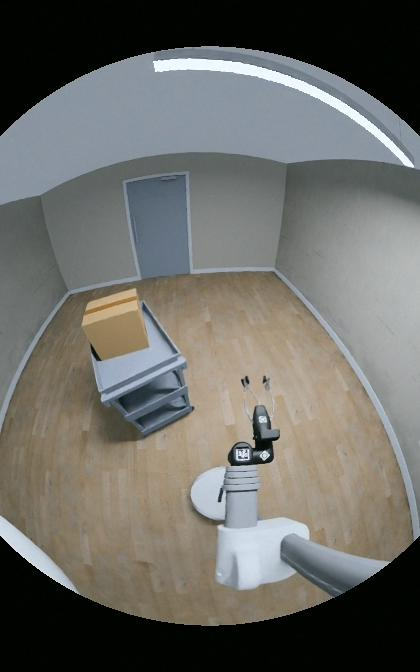

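Call:
{"method": "move", "body": {
  "blocking": false,
  "r2": {"base":{"rotate_rad":0.09}},
  "cameras": []
}}

Call:
{"method": "wait", "body": {
  "seconds": 2,
  "cameras": []
}}

Call:
{"method": "move", "body": {
  "blocking": false,
  "r2": {"base":{"translate_m":1.9},"joints":{"gripper_m":0.1}},
  "cameras": []
}}

Call:
{"method": "wait", "body": {
  "seconds": 9,
  "cameras": []
}}

Call:
{"method": "wait", "body": {
  "seconds": 9,
  "cameras": ["r2_head_camera","r2_head_left_camera"]
}}

Scene clock: 50.27 s.
move: r2 moving
r1: as last shown
r1.base_tilt: forward=-1.5 right=+1.3
r1.lidar_m: 3.32 1.11 0.79 0.74 0.77 0.82 0.76 0.82 1.10 2.02 2.09 2.82
r1.motor_effort: lift_m=+24(24) arm_m=-3(4) wheel_0=-2(2) wheel_1=-2(2) wheel_2=-1(1)
r1.servo_current: wrist_yaw_rad=39(65) wrist_pitch_rad=52(52) wrist_roll_rad=46(59) gripper_m=39(46)
r1.wrist_depth_mm: - - - - - - - / - - - - - - - / - - - - - - - / - - - - - - - / - - - - - - - / - 1921 194 - 187 - - / - 163 - 153 - - -
r2.base_odometry: x=-1.013 y=+0.193 heading=-2.995
r2.turned_by_wheels: +0.089
r2.turned_by_imu: +0.087
r2.base_tilt: forward=-0.7 right=+0.1
r2.lidar_m: 0.67 0.63 0.63 2.80 2.86 2.44 2.23 2.30 2.05 1.92 1.94 2.46
r2.base_status: rotate_rad moving
r2.joint_positions: lift_m=+0.800 arm_m=+0.000 wrist_yaw_rad=+0.002 wrist_pitch_rad=+0.001 wrist_roll_rad=+0.000 gripper_m=+0.056
r2.joint_status: not commanded
r2.measured_speeds: all 0
r2.motor_effort: lift_m=+21(21) arm_m=-4(4) wheel_0=-2(8) wheel_1=-2(7) wheel_2=-3(9)
r2.servo_current: wrist_yaw_rad=46(52) wrist_pitch_rad=39(46) wrist_roll_rad=59(59) gripper_m=52(52)
r2.hand_pose: x=+0.4595 y=-0.0867 z=+0.9776 quat_wxyz=(+1.000, +0.000, +0.001, +0.001) (m; r2's base frame)
r2.wrist_depth_mm: - - - - - - - / - - - - - - - / - - - - - - - / 699 - - - - - - / 634 - - - - - - / 591 - 196 - 190 - - / 410 415 - - - - -
pictures: none
No camera images: "cameras" was empty.

Scene clock: 50.50 s.
earlier move: r2 done
r1.base_odometry: x=+0.000 y=+0.000 heading=+2.300
r1.turned_by_wheels: +0.000
r1.turned_by_imu: +0.000
r1.base_tilt: forward=-1.6 right=+1.3
r1.lidar_m: 3.29 1.13 0.81 0.74 0.77 0.82 0.76 0.79 1.10 2.02 2.08 2.81
r1.base_status: not commanded
r1.joint_positions: lift_m=+0.800 arm_m=+0.000 wrist_yaw_rad=+0.003 wrist_pitch_rad=+0.002 wrist_roll_rad=+0.000 gripper_m=+0.056
r1.joint_status: not commanded
r1.measured_speeds: all 0
r1.motor_effort: lift_m=+24(24) arm_m=-4(4) wheel_0=-2(3) wheel_1=-2(2) wheel_2=-1(1)
r1.servo_current: wrist_yaw_rad=59(65) wrist_pitch_rad=46(52) wrist_roll_rad=46(59) gripper_m=39(46)
r1.hand_pose: x=+0.4595 y=-0.0867 z=+0.9772 quat_wxyz=(+1.000, +0.000, +0.001, +0.001) (m; r1's base frame)
r1.wrist_depth_mm: - - - - - - - / - - - - - - - / - - - - - - - / - - - - - - - / - - - - - - - / - 1983 193 - 187 - - / - 164 - 153 - - -
r2.base_odometry: x=-1.013 y=+0.193 heading=-2.995
r2.turned_by_wheels: +0.000
r2.turned_by_imu: +0.000
r2.base_tilt: forward=-0.7 right=+0.0
r2.lidar_m: 0.65 0.62 0.63 2.79 2.87 2.42 2.23 2.30 2.07 1.90 1.94 2.48
r2.base_status: done
r2.joint_positions: lift_m=+0.800 arm_m=+0.000 wrist_yaw_rad=+0.002 wrist_pitch_rad=+0.001 wrist_roll_rad=+0.000 gripper_m=+0.056
r2.joint_status: not commanded
r2.measured_speeds: all 0
r2.motor_effort: lift_m=+21(21) arm_m=-4(4) wheel_0=-4(8) wheel_1=-2(7) wheel_2=-3(9)
r2.servo_current: wrist_yaw_rad=52(52) wrist_pitch_rad=46(46) wrist_roll_rad=39(59) gripper_m=52(52)
r2.hand_pose: x=+0.4595 y=-0.0867 z=+0.9776 quat_wxyz=(+1.000, +0.000, +0.001, +0.001) (m; r2's base frame)
r2.wrist_depth_mm: - - - - - - - / - - - - - - - / - - - - - - - / 699 - - - - - - / 634 - - - - - - / 585 - 196 - 190 - - / 410 415 - - - - -
wait: 0.23 of 2 s (r2 has come to rest)
pictures: none
No camera images: "cameras" was empty.

Scene clock: 51.00 s.
move: r2 moving
r1: as last shown
r1.base_tilt: forward=-1.6 right=+1.2
r1.lidar_m: 3.31 1.14 0.78 0.74 0.78 0.80 0.75 0.82 1.08 2.02 2.08 2.80
r1.motor_effort: lift_m=+24(24) arm_m=-4(4) wheel_0=-3(3) wheel_1=-2(2) wheel_2=-1(1)
r1.servo_current: wrist_yaw_rad=33(59) wrist_pitch_rad=33(46) wrist_roll_rad=59(59) gripper_m=39(46)
r1.wrist_depth_mm: - - - - - - - / - - - - - - - / - - - - - - - / - - - - - - - / - - - - - - - / - 1921 195 - 188 - - / - 164 - 153 - - -
r2.base_odometry: x=-1.043 y=+0.188 heading=-2.995
r2.turned_by_wheels: +0.000
r2.turned_by_imu: +0.000
r2.base_tilt: forward=-0.7 right=+0.1
r2.lidar_m: 0.66 0.60 0.63 2.82 2.87 2.47 2.28 2.33 2.01 1.89 1.92 2.49
r2.base_status: translate_m moving
r2.joint_positions: lift_m=+0.800 arm_m=+0.000 wrist_yaw_rad=+0.002 wrist_pitch_rad=+0.001 wrist_roll_rad=+0.000 gripper_m=+0.075
r2.joint_status: gripper_m moving
r2.measured_speeds: translate_m=+0.121 strafe_m=-0.001 rotate_rad=-0.001 lift_m=+0.000 arm_m=+0.000 wrist_yaw_rad=+0.000 wrist_pitch_rad=+0.000 wrist_roll_rad=+0.000
r2.motor_effort: lift_m=+21(21) arm_m=-4(4) wheel_0=+4(8) wheel_1=+7(7) wheel_2=-14(14)
r2.servo_current: wrist_yaw_rad=52(52) wrist_pitch_rad=46(46) wrist_roll_rad=39(52) gripper_m=85(98)
r2.hand_pose: x=+0.4595 y=-0.0867 z=+0.9776 quat_wxyz=(+1.000, +0.000, +0.001, +0.001) (m; r2's base frame)
r2.wrist_depth_mm: - - - - - - - / - - - - - - - / - - - - - - - / 683 - - - - - - / 668 - - - - - - / 569 - 190 - 189 - - / 387 397 - - - - -
pictures: none
No camera images: "cameras" was empty.

Scene clock: 58.33 s.
earlier move: r2 done
r1.base_odometry: x=+0.000 y=+0.000 heading=+2.300
r1.turned_by_wheels: +0.000
r1.turned_by_imu: +0.000
r1.base_tilt: forward=-1.6 right=+1.3
r1.lidar_m: 3.32 1.12 0.78 0.75 0.78 0.81 0.77 0.82 1.11 2.01 2.10 2.80
r1.base_status: not commanded
r1.joint_positions: lift_m=+0.800 arm_m=+0.000 wrist_yaw_rad=+0.003 wrist_pitch_rad=+0.002 wrist_roll_rad=+0.000 gripper_m=+0.056
r1.joint_status: not commanded
r1.measured_speeds: all 0
r1.motor_effort: lift_m=+24(24) arm_m=-3(4) wheel_0=-2(3) wheel_1=-2(3) wheel_2=-1(2)
r1.servo_current: wrist_yaw_rad=52(72) wrist_pitch_rad=46(52) wrist_roll_rad=46(65) gripper_m=46(52)
r1.hand_pose: x=+0.4595 y=-0.0867 z=+0.9772 quat_wxyz=(+1.000, +0.000, +0.001, +0.001) (m; r1's base frame)
r1.wrist_depth_mm: - - - - - - - / - - - - - - - / - - - - - - - / - - - - - - - / - - - - - - - / - 1921 193 - 187 - - / - 164 - 153 - - -
r2.base_odometry: x=-2.892 y=-0.085 heading=-2.995
r2.turned_by_wheels: +0.000
r2.turned_by_imu: +0.003
r2.base_tilt: forward=-0.6 right=+0.0
r2.lidar_m: 1.67 1.69 2.20 3.03 3.09 0.87 1.10 2.72 1.82 1.70 1.74 1.82
r2.base_status: done
r2.joint_positions: lift_m=+0.800 arm_m=+0.000 wrist_yaw_rad=+0.002 wrist_pitch_rad=+0.001 wrist_roll_rad=+0.000 gripper_m=+0.100
r2.joint_status: all done
r2.measured_speeds: all 0
r2.motor_effort: lift_m=+20(21) arm_m=-4(4) wheel_0=+3(11) wheel_1=+3(16) wheel_2=-2(14)
r2.servo_current: wrist_yaw_rad=59(59) wrist_pitch_rad=46(52) wrist_roll_rad=52(59) gripper_m=52(98)
r2.hand_pose: x=+0.4595 y=-0.0869 z=+0.9777 quat_wxyz=(+1.000, +0.000, +0.001, +0.001) (m; r2's base frame)
r2.wrist_depth_mm: - - - - - - - / - - - - - - - / - - - - - - - / - - - - - - - / - - - - - - - / - - 188 - 186 - - / - - - - - - -
wait: 7.33 of 9 s (r2 has come to rest)
pictures: none
No camera images: "cameras" was empty.

Scene clock: 67.33 s.
r1.base_odometry: x=+0.000 y=+0.000 heading=+2.300
r1.turned_by_wheels: +0.000
r1.turned_by_imu: -0.001
r1.base_tilt: forward=-1.5 right=+1.3
r1.lidar_m: 3.32 1.12 0.79 0.74 0.78 0.81 0.76 0.80 1.10 2.01 2.06 2.82
r1.base_status: not commanded
r1.joint_positions: lift_m=+0.800 arm_m=+0.000 wrist_yaw_rad=+0.003 wrist_pitch_rad=+0.002 wrist_roll_rad=+0.000 gripper_m=+0.056
r1.joint_status: not commanded
r1.measured_speeds: all 0
r1.motor_effort: lift_m=+24(24) arm_m=-4(4) wheel_0=-3(3) wheel_1=-2(3) wheel_2=-1(2)
r1.servo_current: wrist_yaw_rad=52(72) wrist_pitch_rad=39(52) wrist_roll_rad=46(65) gripper_m=39(52)
r1.hand_pose: x=+0.4595 y=-0.0867 z=+0.9772 quat_wxyz=(+1.000, +0.000, +0.001, +0.001) (m; r1's base frame)
r1.wrist_depth_mm: - - - - - - - / - - - - - - - / - - - - - - - / - - - - - - - / - - - - - - - / - 1921 193 - 187 - - / - 164 - 154 - - -
r2.base_odometry: x=-2.892 y=-0.085 heading=-2.995
r2.turned_by_wheels: +0.000
r2.turned_by_imu: +0.001
r2.base_tilt: forward=-0.7 right=+0.0
r2.lidar_m: 1.67 1.71 2.22 3.02 3.07 0.86 1.10 2.75 1.85 1.70 1.76 1.83
r2.base_status: done
r2.joint_positions: lift_m=+0.800 arm_m=+0.000 wrist_yaw_rad=+0.002 wrist_pitch_rad=+0.001 wrist_roll_rad=+0.000 gripper_m=+0.100
r2.joint_status: all done
r2.measured_speeds: all 0
r2.motor_effort: lift_m=+20(21) arm_m=-4(4) wheel_0=+3(11) wheel_1=+3(16) wheel_2=-2(14)
r2.servo_current: wrist_yaw_rad=59(59) wrist_pitch_rad=39(52) wrist_roll_rad=39(59) gripper_m=52(98)
r2.hand_pose: x=+0.4595 y=-0.0869 z=+0.9777 quat_wxyz=(+1.000, +0.000, +0.001, +0.001) (m; r2's base frame)
r2.wrist_depth_mm: - - - - - - - / - - - - - - - / - - - - - - - / - - - - - - - / - - - - - - - / - - 189 - 185 - - / - - - - - - -
wait: 9.00 s; at rest by 0.27 s
pictures: r2_head_camera, r2_head_left_camera
Images, in order (width x height): r2_head_camera 420x560, r2_head_left_camera 420x672.

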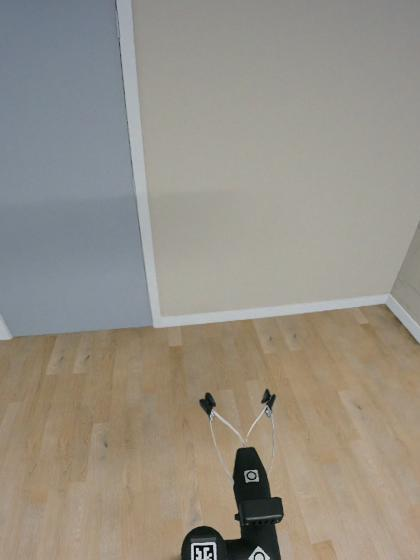

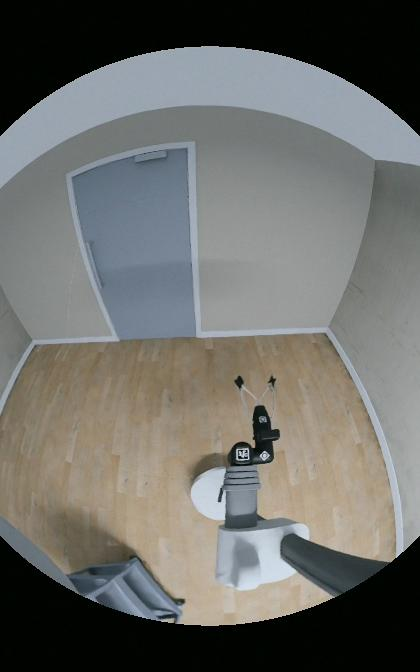

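Call:
{"method": "move", "body": {
  "blocking": false,
  "r2": {"base":{"rotate_rad":0.1}},
  "cameras": []
}}

Call:
{"method": "wait", "body": {
  "seconds": 2,
  "cameras": []
}}

Call:
{"method": "move", "body": {
  "blocking": false,
  "r2": {"base":{"strafe_m":1.2,"translate_m":0.6}},
  "cameras": []
}}

Call:
{"method": "wait", "body": {
  "seconds": 9,
  "cameras": ["r2_head_camera","r2_wrist_camera"]
}}

Scene clock: 76.97 s.
move: r2 moving
r1: as last shown
r1.turned_by_imu: +0.000
r1.base_tilt: forward=-1.6 right=+1.3
r1.lidar_m: 3.28 1.13 0.78 0.74 0.79 0.82 0.78 0.83 1.10 2.02 2.09 2.82
r1.motor_effort: lift_m=+24(24) arm_m=-4(4) wheel_0=-3(3) wheel_1=-2(2) wheel_2=-1(1)
r1.servo_current: wrist_yaw_rad=46(59) wrist_pitch_rad=46(52) wrist_roll_rad=59(59) gripper_m=39(46)
r1.wrist_depth_mm: - - - - - - - / - - - - - - - / - - - - - - - / - - - - - - - / - - - - - - - / - 1921 194 - 187 - - / - 163 - 153 - - -
r2.base_odometry: x=-2.892 y=-0.085 heading=-2.896
r2.turned_by_wheels: +0.099
r2.turned_by_imu: +0.097
r2.base_tilt: forward=-0.6 right=+0.1
r2.lidar_m: 1.66 1.74 2.41 3.04 0.88 0.87 1.23 2.46 1.79 1.72 1.79 1.74
r2.base_status: rotate_rad moving
r2.joint_positions: lift_m=+0.800 arm_m=+0.000 wrist_yaw_rad=+0.002 wrist_pitch_rad=+0.001 wrist_roll_rad=+0.000 gripper_m=+0.100
r2.joint_status: not commanded
r2.measured_speeds: all 0
r2.motor_effort: lift_m=+20(20) arm_m=-4(4) wheel_0=+0(7) wheel_1=-3(8) wheel_2=-5(9)
r2.servo_current: wrist_yaw_rad=46(46) wrist_pitch_rad=46(46) wrist_roll_rad=46(52) gripper_m=52(52)
r2.hand_pose: x=+0.4595 y=-0.0869 z=+0.9777 quat_wxyz=(+1.000, +0.000, +0.001, +0.001) (m; r2's base frame)
r2.wrist_depth_mm: - - - - - - - / - - - - - - - / - - - - - - - / - - - - - - - / - - - - - - - / - - 187 - 185 - - / - - - - - - -
pictures: none
No camera images: "cameras" was empty.

Scene clock: 77.20 s.
earlier move: r2 done
r1.base_odometry: x=+0.000 y=+0.000 heading=+2.300
r1.turned_by_wheels: +0.000
r1.turned_by_imu: +0.000
r1.base_tilt: forward=-1.6 right=+1.2
r1.lidar_m: 3.33 1.12 0.79 0.75 0.76 0.80 0.76 0.81 1.11 2.01 2.08 2.83
r1.base_status: not commanded
r1.joint_positions: lift_m=+0.800 arm_m=+0.000 wrist_yaw_rad=+0.003 wrist_pitch_rad=+0.002 wrist_roll_rad=+0.000 gripper_m=+0.056
r1.joint_status: not commanded
r1.measured_speeds: all 0
r1.motor_effort: lift_m=+24(24) arm_m=-3(4) wheel_0=-2(3) wheel_1=-2(2) wheel_2=-1(1)
r1.servo_current: wrist_yaw_rad=46(59) wrist_pitch_rad=39(52) wrist_roll_rad=26(59) gripper_m=39(46)
r1.hand_pose: x=+0.4595 y=-0.0867 z=+0.9772 quat_wxyz=(+1.000, +0.000, +0.001, +0.001) (m; r1's base frame)
r1.wrist_depth_mm: - - - - - - - / - - - - - - - / - - - - - - - / - - - - - - - / - - - - - - - / - 1863 193 - 188 - - / - 164 - 154 - - -
r2.base_odometry: x=-2.892 y=-0.085 heading=-2.896
r2.turned_by_wheels: +0.000
r2.turned_by_imu: +0.000
r2.base_tilt: forward=-0.7 right=+0.1
r2.lidar_m: 1.67 1.77 2.40 3.03 0.90 0.86 1.23 2.46 1.78 1.71 1.79 1.78
r2.base_status: done
r2.joint_positions: lift_m=+0.800 arm_m=+0.000 wrist_yaw_rad=+0.002 wrist_pitch_rad=+0.001 wrist_roll_rad=+0.000 gripper_m=+0.100
r2.joint_status: not commanded
r2.measured_speeds: all 0
r2.motor_effort: lift_m=+20(20) arm_m=-4(4) wheel_0=-4(7) wheel_1=-4(8) wheel_2=-5(9)
r2.servo_current: wrist_yaw_rad=46(52) wrist_pitch_rad=39(46) wrist_roll_rad=46(52) gripper_m=46(52)
r2.hand_pose: x=+0.4595 y=-0.0869 z=+0.9777 quat_wxyz=(+1.000, +0.000, +0.001, +0.001) (m; r2's base frame)
r2.wrist_depth_mm: - - - - - - - / - - - - - - - / - - - - - - - / - - - - - - - / - - - - - - - / - - 189 - 185 - - / - - - - - - -
wait: 0.23 of 2 s (r2 has come to rest)
pictures: none
No camera images: "cameras" was empty.

Scene clock: 77.70 s.
move: r2 moving
r1: as last shown
r1.base_tilt: forward=-1.6 right=+1.3
r1.lidar_m: 3.31 1.12 0.80 0.75 0.77 0.82 0.78 0.82 1.11 2.01 2.06 2.83
r1.motor_effort: lift_m=+24(24) arm_m=-4(4) wheel_0=-2(3) wheel_1=-2(2) wheel_2=-1(1)
r1.servo_current: wrist_yaw_rad=33(59) wrist_pitch_rad=39(52) wrist_roll_rad=59(59) gripper_m=39(46)
r1.wrist_depth_mm: - - - - - - - / - - - - - - - / - - - - - - - / - - - - - - - / - - - - - - - / - 1863 194 - 187 - - / - 164 - 153 - - -
r2.base_odometry: x=-2.899 y=-0.115 heading=-2.896
r2.turned_by_wheels: -0.001
r2.turned_by_imu: +0.000
r2.base_tilt: forward=-0.7 right=+0.1
r2.lidar_m: 1.67 1.74 2.40 3.02 0.98 0.86 1.22 2.50 1.82 1.74 1.84 1.74
r2.base_status: translate_m moving; strafe_m moving
r2.joint_positions: lift_m=+0.800 arm_m=+0.000 wrist_yaw_rad=+0.002 wrist_pitch_rad=+0.001 wrist_roll_rad=+0.000 gripper_m=+0.100
r2.joint_status: not commanded
r2.measured_speeds: translate_m=+0.054 strafe_m=+0.109 rotate_rad=-0.003 lift_m=+0.000 arm_m=+0.000 wrist_yaw_rad=+0.000 wrist_pitch_rad=+0.000 wrist_roll_rad=+0.000
r2.motor_effort: lift_m=+20(20) arm_m=-4(4) wheel_0=-9(11) wheel_1=+11(11) wheel_2=-9(11)
r2.servo_current: wrist_yaw_rad=52(52) wrist_pitch_rad=39(39) wrist_roll_rad=33(52) gripper_m=46(52)
r2.hand_pose: x=+0.4595 y=-0.0869 z=+0.9777 quat_wxyz=(+1.000, +0.000, +0.001, +0.001) (m; r2's base frame)
r2.wrist_depth_mm: - - - - - - - / - - - - - - - / - - - - - - - / - - - - - - - / - - - - - - - / - - 188 - 185 - - / - - - - - - -
pictures: none
No camera images: "cameras" was empty.

Scene clock: 83.17 s.
earlier move: r2 done
r1.base_odometry: x=+0.000 y=+0.000 heading=+2.300
r1.turned_by_wheels: +0.000
r1.turned_by_imu: +0.000
r1.base_tilt: forward=-1.6 right=+1.3
r1.lidar_m: 3.31 1.11 0.80 0.74 0.77 0.83 0.76 0.81 1.09 2.01 2.09 2.82
r1.base_status: not commanded
r1.joint_positions: lift_m=+0.800 arm_m=+0.000 wrist_yaw_rad=+0.003 wrist_pitch_rad=+0.002 wrist_roll_rad=+0.000 gripper_m=+0.056
r1.joint_status: not commanded
r1.measured_speeds: all 0
r1.motor_effort: lift_m=+24(24) arm_m=-4(4) wheel_0=-3(3) wheel_1=-2(3) wheel_2=-1(1)
r1.servo_current: wrist_yaw_rad=46(78) wrist_pitch_rad=39(52) wrist_roll_rad=59(72) gripper_m=46(52)
r1.hand_pose: x=+0.4595 y=-0.0867 z=+0.9772 quat_wxyz=(+1.000, +0.000, +0.001, +0.001) (m; r1's base frame)
r1.wrist_depth_mm: - - - - - - - / - - - - - - - / - - - - - - - / - - - - - - - / - - - - - - - / - 1921 193 - 187 - - / - 163 - 153 - - -
r2.base_odometry: x=-3.183 y=-1.395 heading=-2.896
r2.turned_by_wheels: +0.000
r2.turned_by_imu: +0.003
r2.base_tilt: forward=-0.7 right=+0.1
r2.lidar_m: 1.03 1.13 1.52 1.84 1.93 2.64 1.37 1.33 3.04 2.90 1.52 1.12
r2.base_status: done
r2.joint_positions: lift_m=+0.800 arm_m=+0.000 wrist_yaw_rad=+0.002 wrist_pitch_rad=+0.001 wrist_roll_rad=+0.000 gripper_m=+0.100
r2.joint_status: not commanded
r2.measured_speeds: all 0
r2.motor_effort: lift_m=+20(20) arm_m=-4(4) wheel_0=-3(12) wheel_1=+2(12) wheel_2=-5(11)
r2.servo_current: wrist_yaw_rad=52(65) wrist_pitch_rad=39(46) wrist_roll_rad=46(65) gripper_m=46(59)
r2.hand_pose: x=+0.4595 y=-0.0869 z=+0.9777 quat_wxyz=(+1.000, +0.000, +0.001, +0.001) (m; r2's base frame)
r2.wrist_depth_mm: - - - - - - - / - - - 778 - - - / - - - 768 - - - / - - - 842 - - - / - - - 866 - - - / - - 189 854 186 - - / - - - - - - -
wait: 5.47 of 9 s (r2 has come to rest)
pictures: r2_head_camera, r2_wrist_camera
Images, in order (width x height): r2_head_camera 420x560, r2_wrist_camera 616x392.

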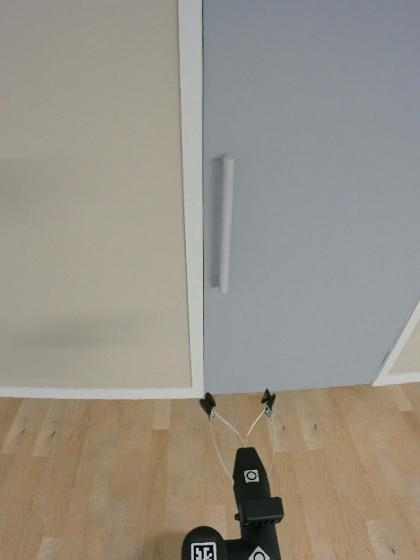

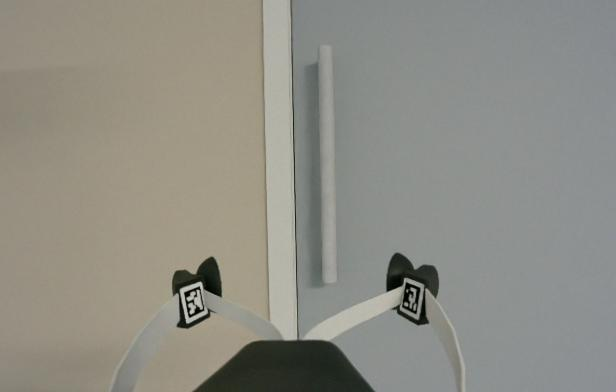

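Call:
{"method": "move", "body": {
  "blocking": false,
  "r2": {"base":{"rotate_rad":0.05}},
  "cameras": []
}}

Call:
{"method": "wait", "body": {
  "seconds": 2,
  "cameras": []
}}

Call:
{"method": "move", "body": {
  "blocking": false,
  "r2": {"base":{"strafe_m":-0.1,"translate_m":0.35}},
  "cameras": []
}}

Call:
{"method": "wait", "body": {
  "seconds": 4,
  "cameras": ["r2_head_camera","r2_wrist_camera"]
}}

Scene clock: 90.10 s.
move: r2 moving
r1: as last shown
r1.lidar_m: 3.30 1.11 0.78 0.73 0.77 0.83 0.76 0.81 1.11 2.00 2.08 2.82
r1.motor_effort: lift_m=+24(24) arm_m=-3(4) wheel_0=-3(3) wheel_1=-2(2) wheel_2=-1(1)
r1.servo_current: wrist_yaw_rad=59(59) wrist_pitch_rad=39(46) wrist_roll_rad=52(59) gripper_m=39(46)
r1.wrist_depth_mm: - - - - - - - / - - - - - - - / - - - - - - - / - - - - - - - / - - - - - - - / - 1921 193 - 187 - - / - 164 - 153 - - -
r2.base_odometry: x=-3.183 y=-1.394 heading=-2.847
r2.turned_by_wheels: +0.049
r2.turned_by_imu: +0.048
r2.base_tilt: forward=-0.7 right=+0.1
r2.lidar_m: 1.00 1.14 1.64 1.83 1.95 2.77 1.38 1.33 3.00 2.92 1.50 1.14
r2.base_status: rotate_rad moving
r2.joint_positions: lift_m=+0.800 arm_m=+0.000 wrist_yaw_rad=+0.002 wrist_pitch_rad=+0.001 wrist_roll_rad=+0.000 gripper_m=+0.100
r2.joint_status: not commanded
r2.measured_speeds: all 0
r2.motor_effort: lift_m=+20(20) arm_m=-4(4) wheel_0=-5(9) wheel_1=-2(8) wheel_2=-4(10)
r2.servo_current: wrist_yaw_rad=46(72) wrist_pitch_rad=39(46) wrist_roll_rad=59(59) gripper_m=52(59)
r2.hand_pose: x=+0.4595 y=-0.0869 z=+0.9777 quat_wxyz=(+1.000, +0.000, +0.001, +0.001) (m; r2's base frame)
r2.wrist_depth_mm: - - - - - - - / - - - - - - - / - - - - - - - / - - - - - - - / - - - - 778 - - / - - 189 - 186 - - / - - - - - - -
pictures: none
No camera images: "cameras" was empty.

Scene clock: 90.20 s.
earlier move: r2 done
r1.base_odometry: x=+0.000 y=+0.000 heading=+2.300
r1.turned_by_wheels: +0.000
r1.turned_by_imu: +0.000
r1.base_tilt: forward=-1.6 right=+1.3
r1.lidar_m: 3.33 1.14 0.79 0.74 0.79 0.81 0.77 0.80 1.12 2.01 2.07 2.81
r1.base_status: not commanded
r1.joint_positions: lift_m=+0.800 arm_m=+0.000 wrist_yaw_rad=+0.003 wrist_pitch_rad=+0.002 wrist_roll_rad=+0.000 gripper_m=+0.056
r1.joint_status: not commanded
r1.measured_speeds: all 0
r1.motor_effort: lift_m=+24(24) arm_m=-4(4) wheel_0=-2(3) wheel_1=-2(2) wheel_2=-1(1)
r1.servo_current: wrist_yaw_rad=52(59) wrist_pitch_rad=33(46) wrist_roll_rad=52(59) gripper_m=33(46)
r1.hand_pose: x=+0.4595 y=-0.0867 z=+0.9772 quat_wxyz=(+1.000, +0.000, +0.001, +0.001) (m; r1's base frame)
r1.wrist_depth_mm: - - - - - - - / - - - - - - - / - - - - - - - / - - - - - - - / - - - - - - - / - 1921 194 - 187 - - / - 164 - 153 - - -
r2.base_odometry: x=-3.183 y=-1.394 heading=-2.847
r2.turned_by_wheels: +0.000
r2.turned_by_imu: +0.000
r2.base_tilt: forward=-0.7 right=+0.0
r2.lidar_m: 0.99 1.13 1.66 1.83 1.93 2.75 1.37 1.33 2.99 2.90 1.47 1.12
r2.base_status: done
r2.joint_positions: lift_m=+0.800 arm_m=+0.000 wrist_yaw_rad=+0.002 wrist_pitch_rad=+0.001 wrist_roll_rad=+0.000 gripper_m=+0.100
r2.joint_status: not commanded
r2.measured_speeds: all 0
r2.motor_effort: lift_m=+20(20) arm_m=-4(4) wheel_0=-4(9) wheel_1=-2(8) wheel_2=-3(10)
r2.servo_current: wrist_yaw_rad=46(72) wrist_pitch_rad=46(46) wrist_roll_rad=52(59) gripper_m=52(59)
r2.hand_pose: x=+0.4595 y=-0.0869 z=+0.9777 quat_wxyz=(+1.000, +0.000, +0.001, +0.001) (m; r2's base frame)
r2.wrist_depth_mm: - - - - - - - / - - - - - - - / - - - - - - - / - - - - - - - / - - - - 778 - - / - - 189 - 186 - - / - - - - - - -
wait: 0.10 of 2 s (r2 has come to rest)
pictures: none
No camera images: "cameras" was empty.

Scene clock: 90.70 s.
move: r2 moving
r1: as last shown
r1.lidar_m: 3.32 1.13 0.78 0.73 0.78 0.83 0.76 0.81 1.10 2.01 2.11 2.83
r1.motor_effort: lift_m=+24(24) arm_m=-3(4) wheel_0=-2(3) wheel_1=-2(2) wheel_2=-1(1)
r1.servo_current: wrist_yaw_rad=59(72) wrist_pitch_rad=39(52) wrist_roll_rad=59(65) gripper_m=39(46)
r1.wrist_depth_mm: - - - - - - - / - - - - - - - / - - - - - - - / - - - - - - - / - - - - - - - / - 1921 193 - 187 - - / - 164 - 153 - - -
r2.base_odometry: x=-3.215 y=-1.395 heading=-2.847
r2.turned_by_wheels: +0.000
r2.turned_by_imu: +0.000
r2.base_tilt: forward=-0.7 right=+0.0
r2.lidar_m: 0.99 1.12 1.59 1.83 1.95 2.79 1.38 1.38 2.97 2.90 1.44 1.09
r2.base_status: translate_m moving; strafe_m moving
r2.joint_positions: lift_m=+0.800 arm_m=+0.000 wrist_yaw_rad=+0.002 wrist_pitch_rad=+0.001 wrist_roll_rad=+0.000 gripper_m=+0.100
r2.joint_status: not commanded
r2.measured_speeds: translate_m=+0.121 strafe_m=-0.035 rotate_rad=+0.003 lift_m=+0.000 arm_m=+0.000 wrist_yaw_rad=+0.000 wrist_pitch_rad=+0.000 wrist_roll_rad=+0.000
r2.motor_effort: lift_m=+20(20) arm_m=-4(4) wheel_0=+9(13) wheel_1=+4(7) wheel_2=-12(13)
r2.servo_current: wrist_yaw_rad=39(59) wrist_pitch_rad=52(52) wrist_roll_rad=46(59) gripper_m=52(52)
r2.hand_pose: x=+0.4595 y=-0.0869 z=+0.9777 quat_wxyz=(+1.000, +0.000, +0.001, +0.001) (m; r2's base frame)
r2.wrist_depth_mm: - - - 809 - - - / - - - - - - - / - - - - - - - / - - - - - - - / - - - - - - - / - - 188 - 186 - - / - - - - - - -
pictures: none
No camera images: "cameras" was empty.

Scene clock: 92.87 s.
earlier move: r2 done
r1.base_odometry: x=+0.000 y=+0.000 heading=+2.300
r1.turned_by_wheels: +0.000
r1.turned_by_imu: +0.000
r1.base_tilt: forward=-1.6 right=+1.3
r1.lidar_m: 3.32 1.14 0.80 0.73 0.78 0.81 0.77 0.80 1.11 2.03 2.09 2.82
r1.base_status: not commanded
r1.joint_positions: lift_m=+0.800 arm_m=+0.000 wrist_yaw_rad=+0.003 wrist_pitch_rad=+0.002 wrist_roll_rad=+0.000 gripper_m=+0.056
r1.joint_status: not commanded
r1.measured_speeds: all 0
r1.motor_effort: lift_m=+24(24) arm_m=-3(4) wheel_0=-2(3) wheel_1=-2(2) wheel_2=-1(1)
r1.servo_current: wrist_yaw_rad=46(72) wrist_pitch_rad=46(52) wrist_roll_rad=46(72) gripper_m=39(52)
r1.hand_pose: x=+0.4595 y=-0.0867 z=+0.9772 quat_wxyz=(+1.000, +0.000, +0.001, +0.001) (m; r1's base frame)
r1.wrist_depth_mm: - - - - - - - / - - - - - - - / - - - - - - - / - - - - - - - / - - - - - - - / - 1983 193 - 187 - - / - 164 - 153 - - -
r2.base_odometry: x=-3.546 y=-1.400 heading=-2.847
r2.turned_by_wheels: +0.000
r2.turned_by_imu: +0.001
r2.base_tilt: forward=-0.6 right=+0.0
r2.lidar_m: 0.63 0.79 1.12 1.92 2.03 2.88 1.65 1.67 2.90 2.43 1.01 0.74
r2.base_status: done
r2.joint_positions: lift_m=+0.800 arm_m=+0.000 wrist_yaw_rad=+0.002 wrist_pitch_rad=+0.001 wrist_roll_rad=+0.000 gripper_m=+0.100
r2.joint_status: not commanded
r2.measured_speeds: all 0
r2.motor_effort: lift_m=+20(20) arm_m=-4(4) wheel_0=+1(14) wheel_1=+4(7) wheel_2=-3(14)
r2.servo_current: wrist_yaw_rad=39(59) wrist_pitch_rad=46(52) wrist_roll_rad=46(59) gripper_m=46(65)
r2.hand_pose: x=+0.4595 y=-0.0869 z=+0.9777 quat_wxyz=(+1.000, +0.000, +0.001, +0.001) (m; r2's base frame)
r2.wrist_depth_mm: - - 496 421 - - - / - - 500 424 - - - / - - 500 424 - - - / - - 504 430 - - - / - - 504 433 - - - / - - 198 430 185 - - / - - 508 - - - -
wait: 2.17 of 4 s (r2 has come to rest)
pictures: r2_head_camera, r2_wrist_camera
Images, in order (width x height): r2_head_camera 420x560, r2_wrist_camera 616x392.

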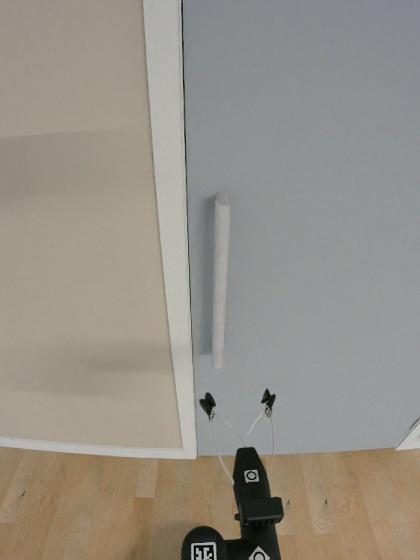

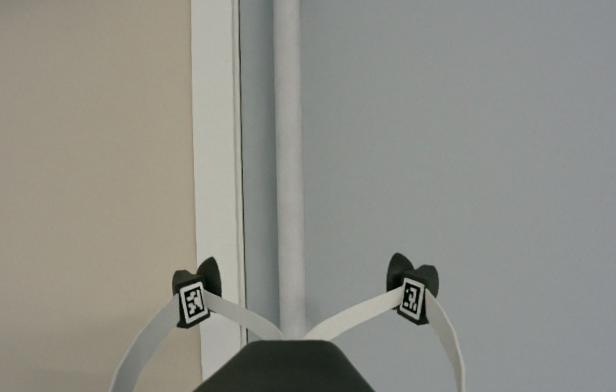

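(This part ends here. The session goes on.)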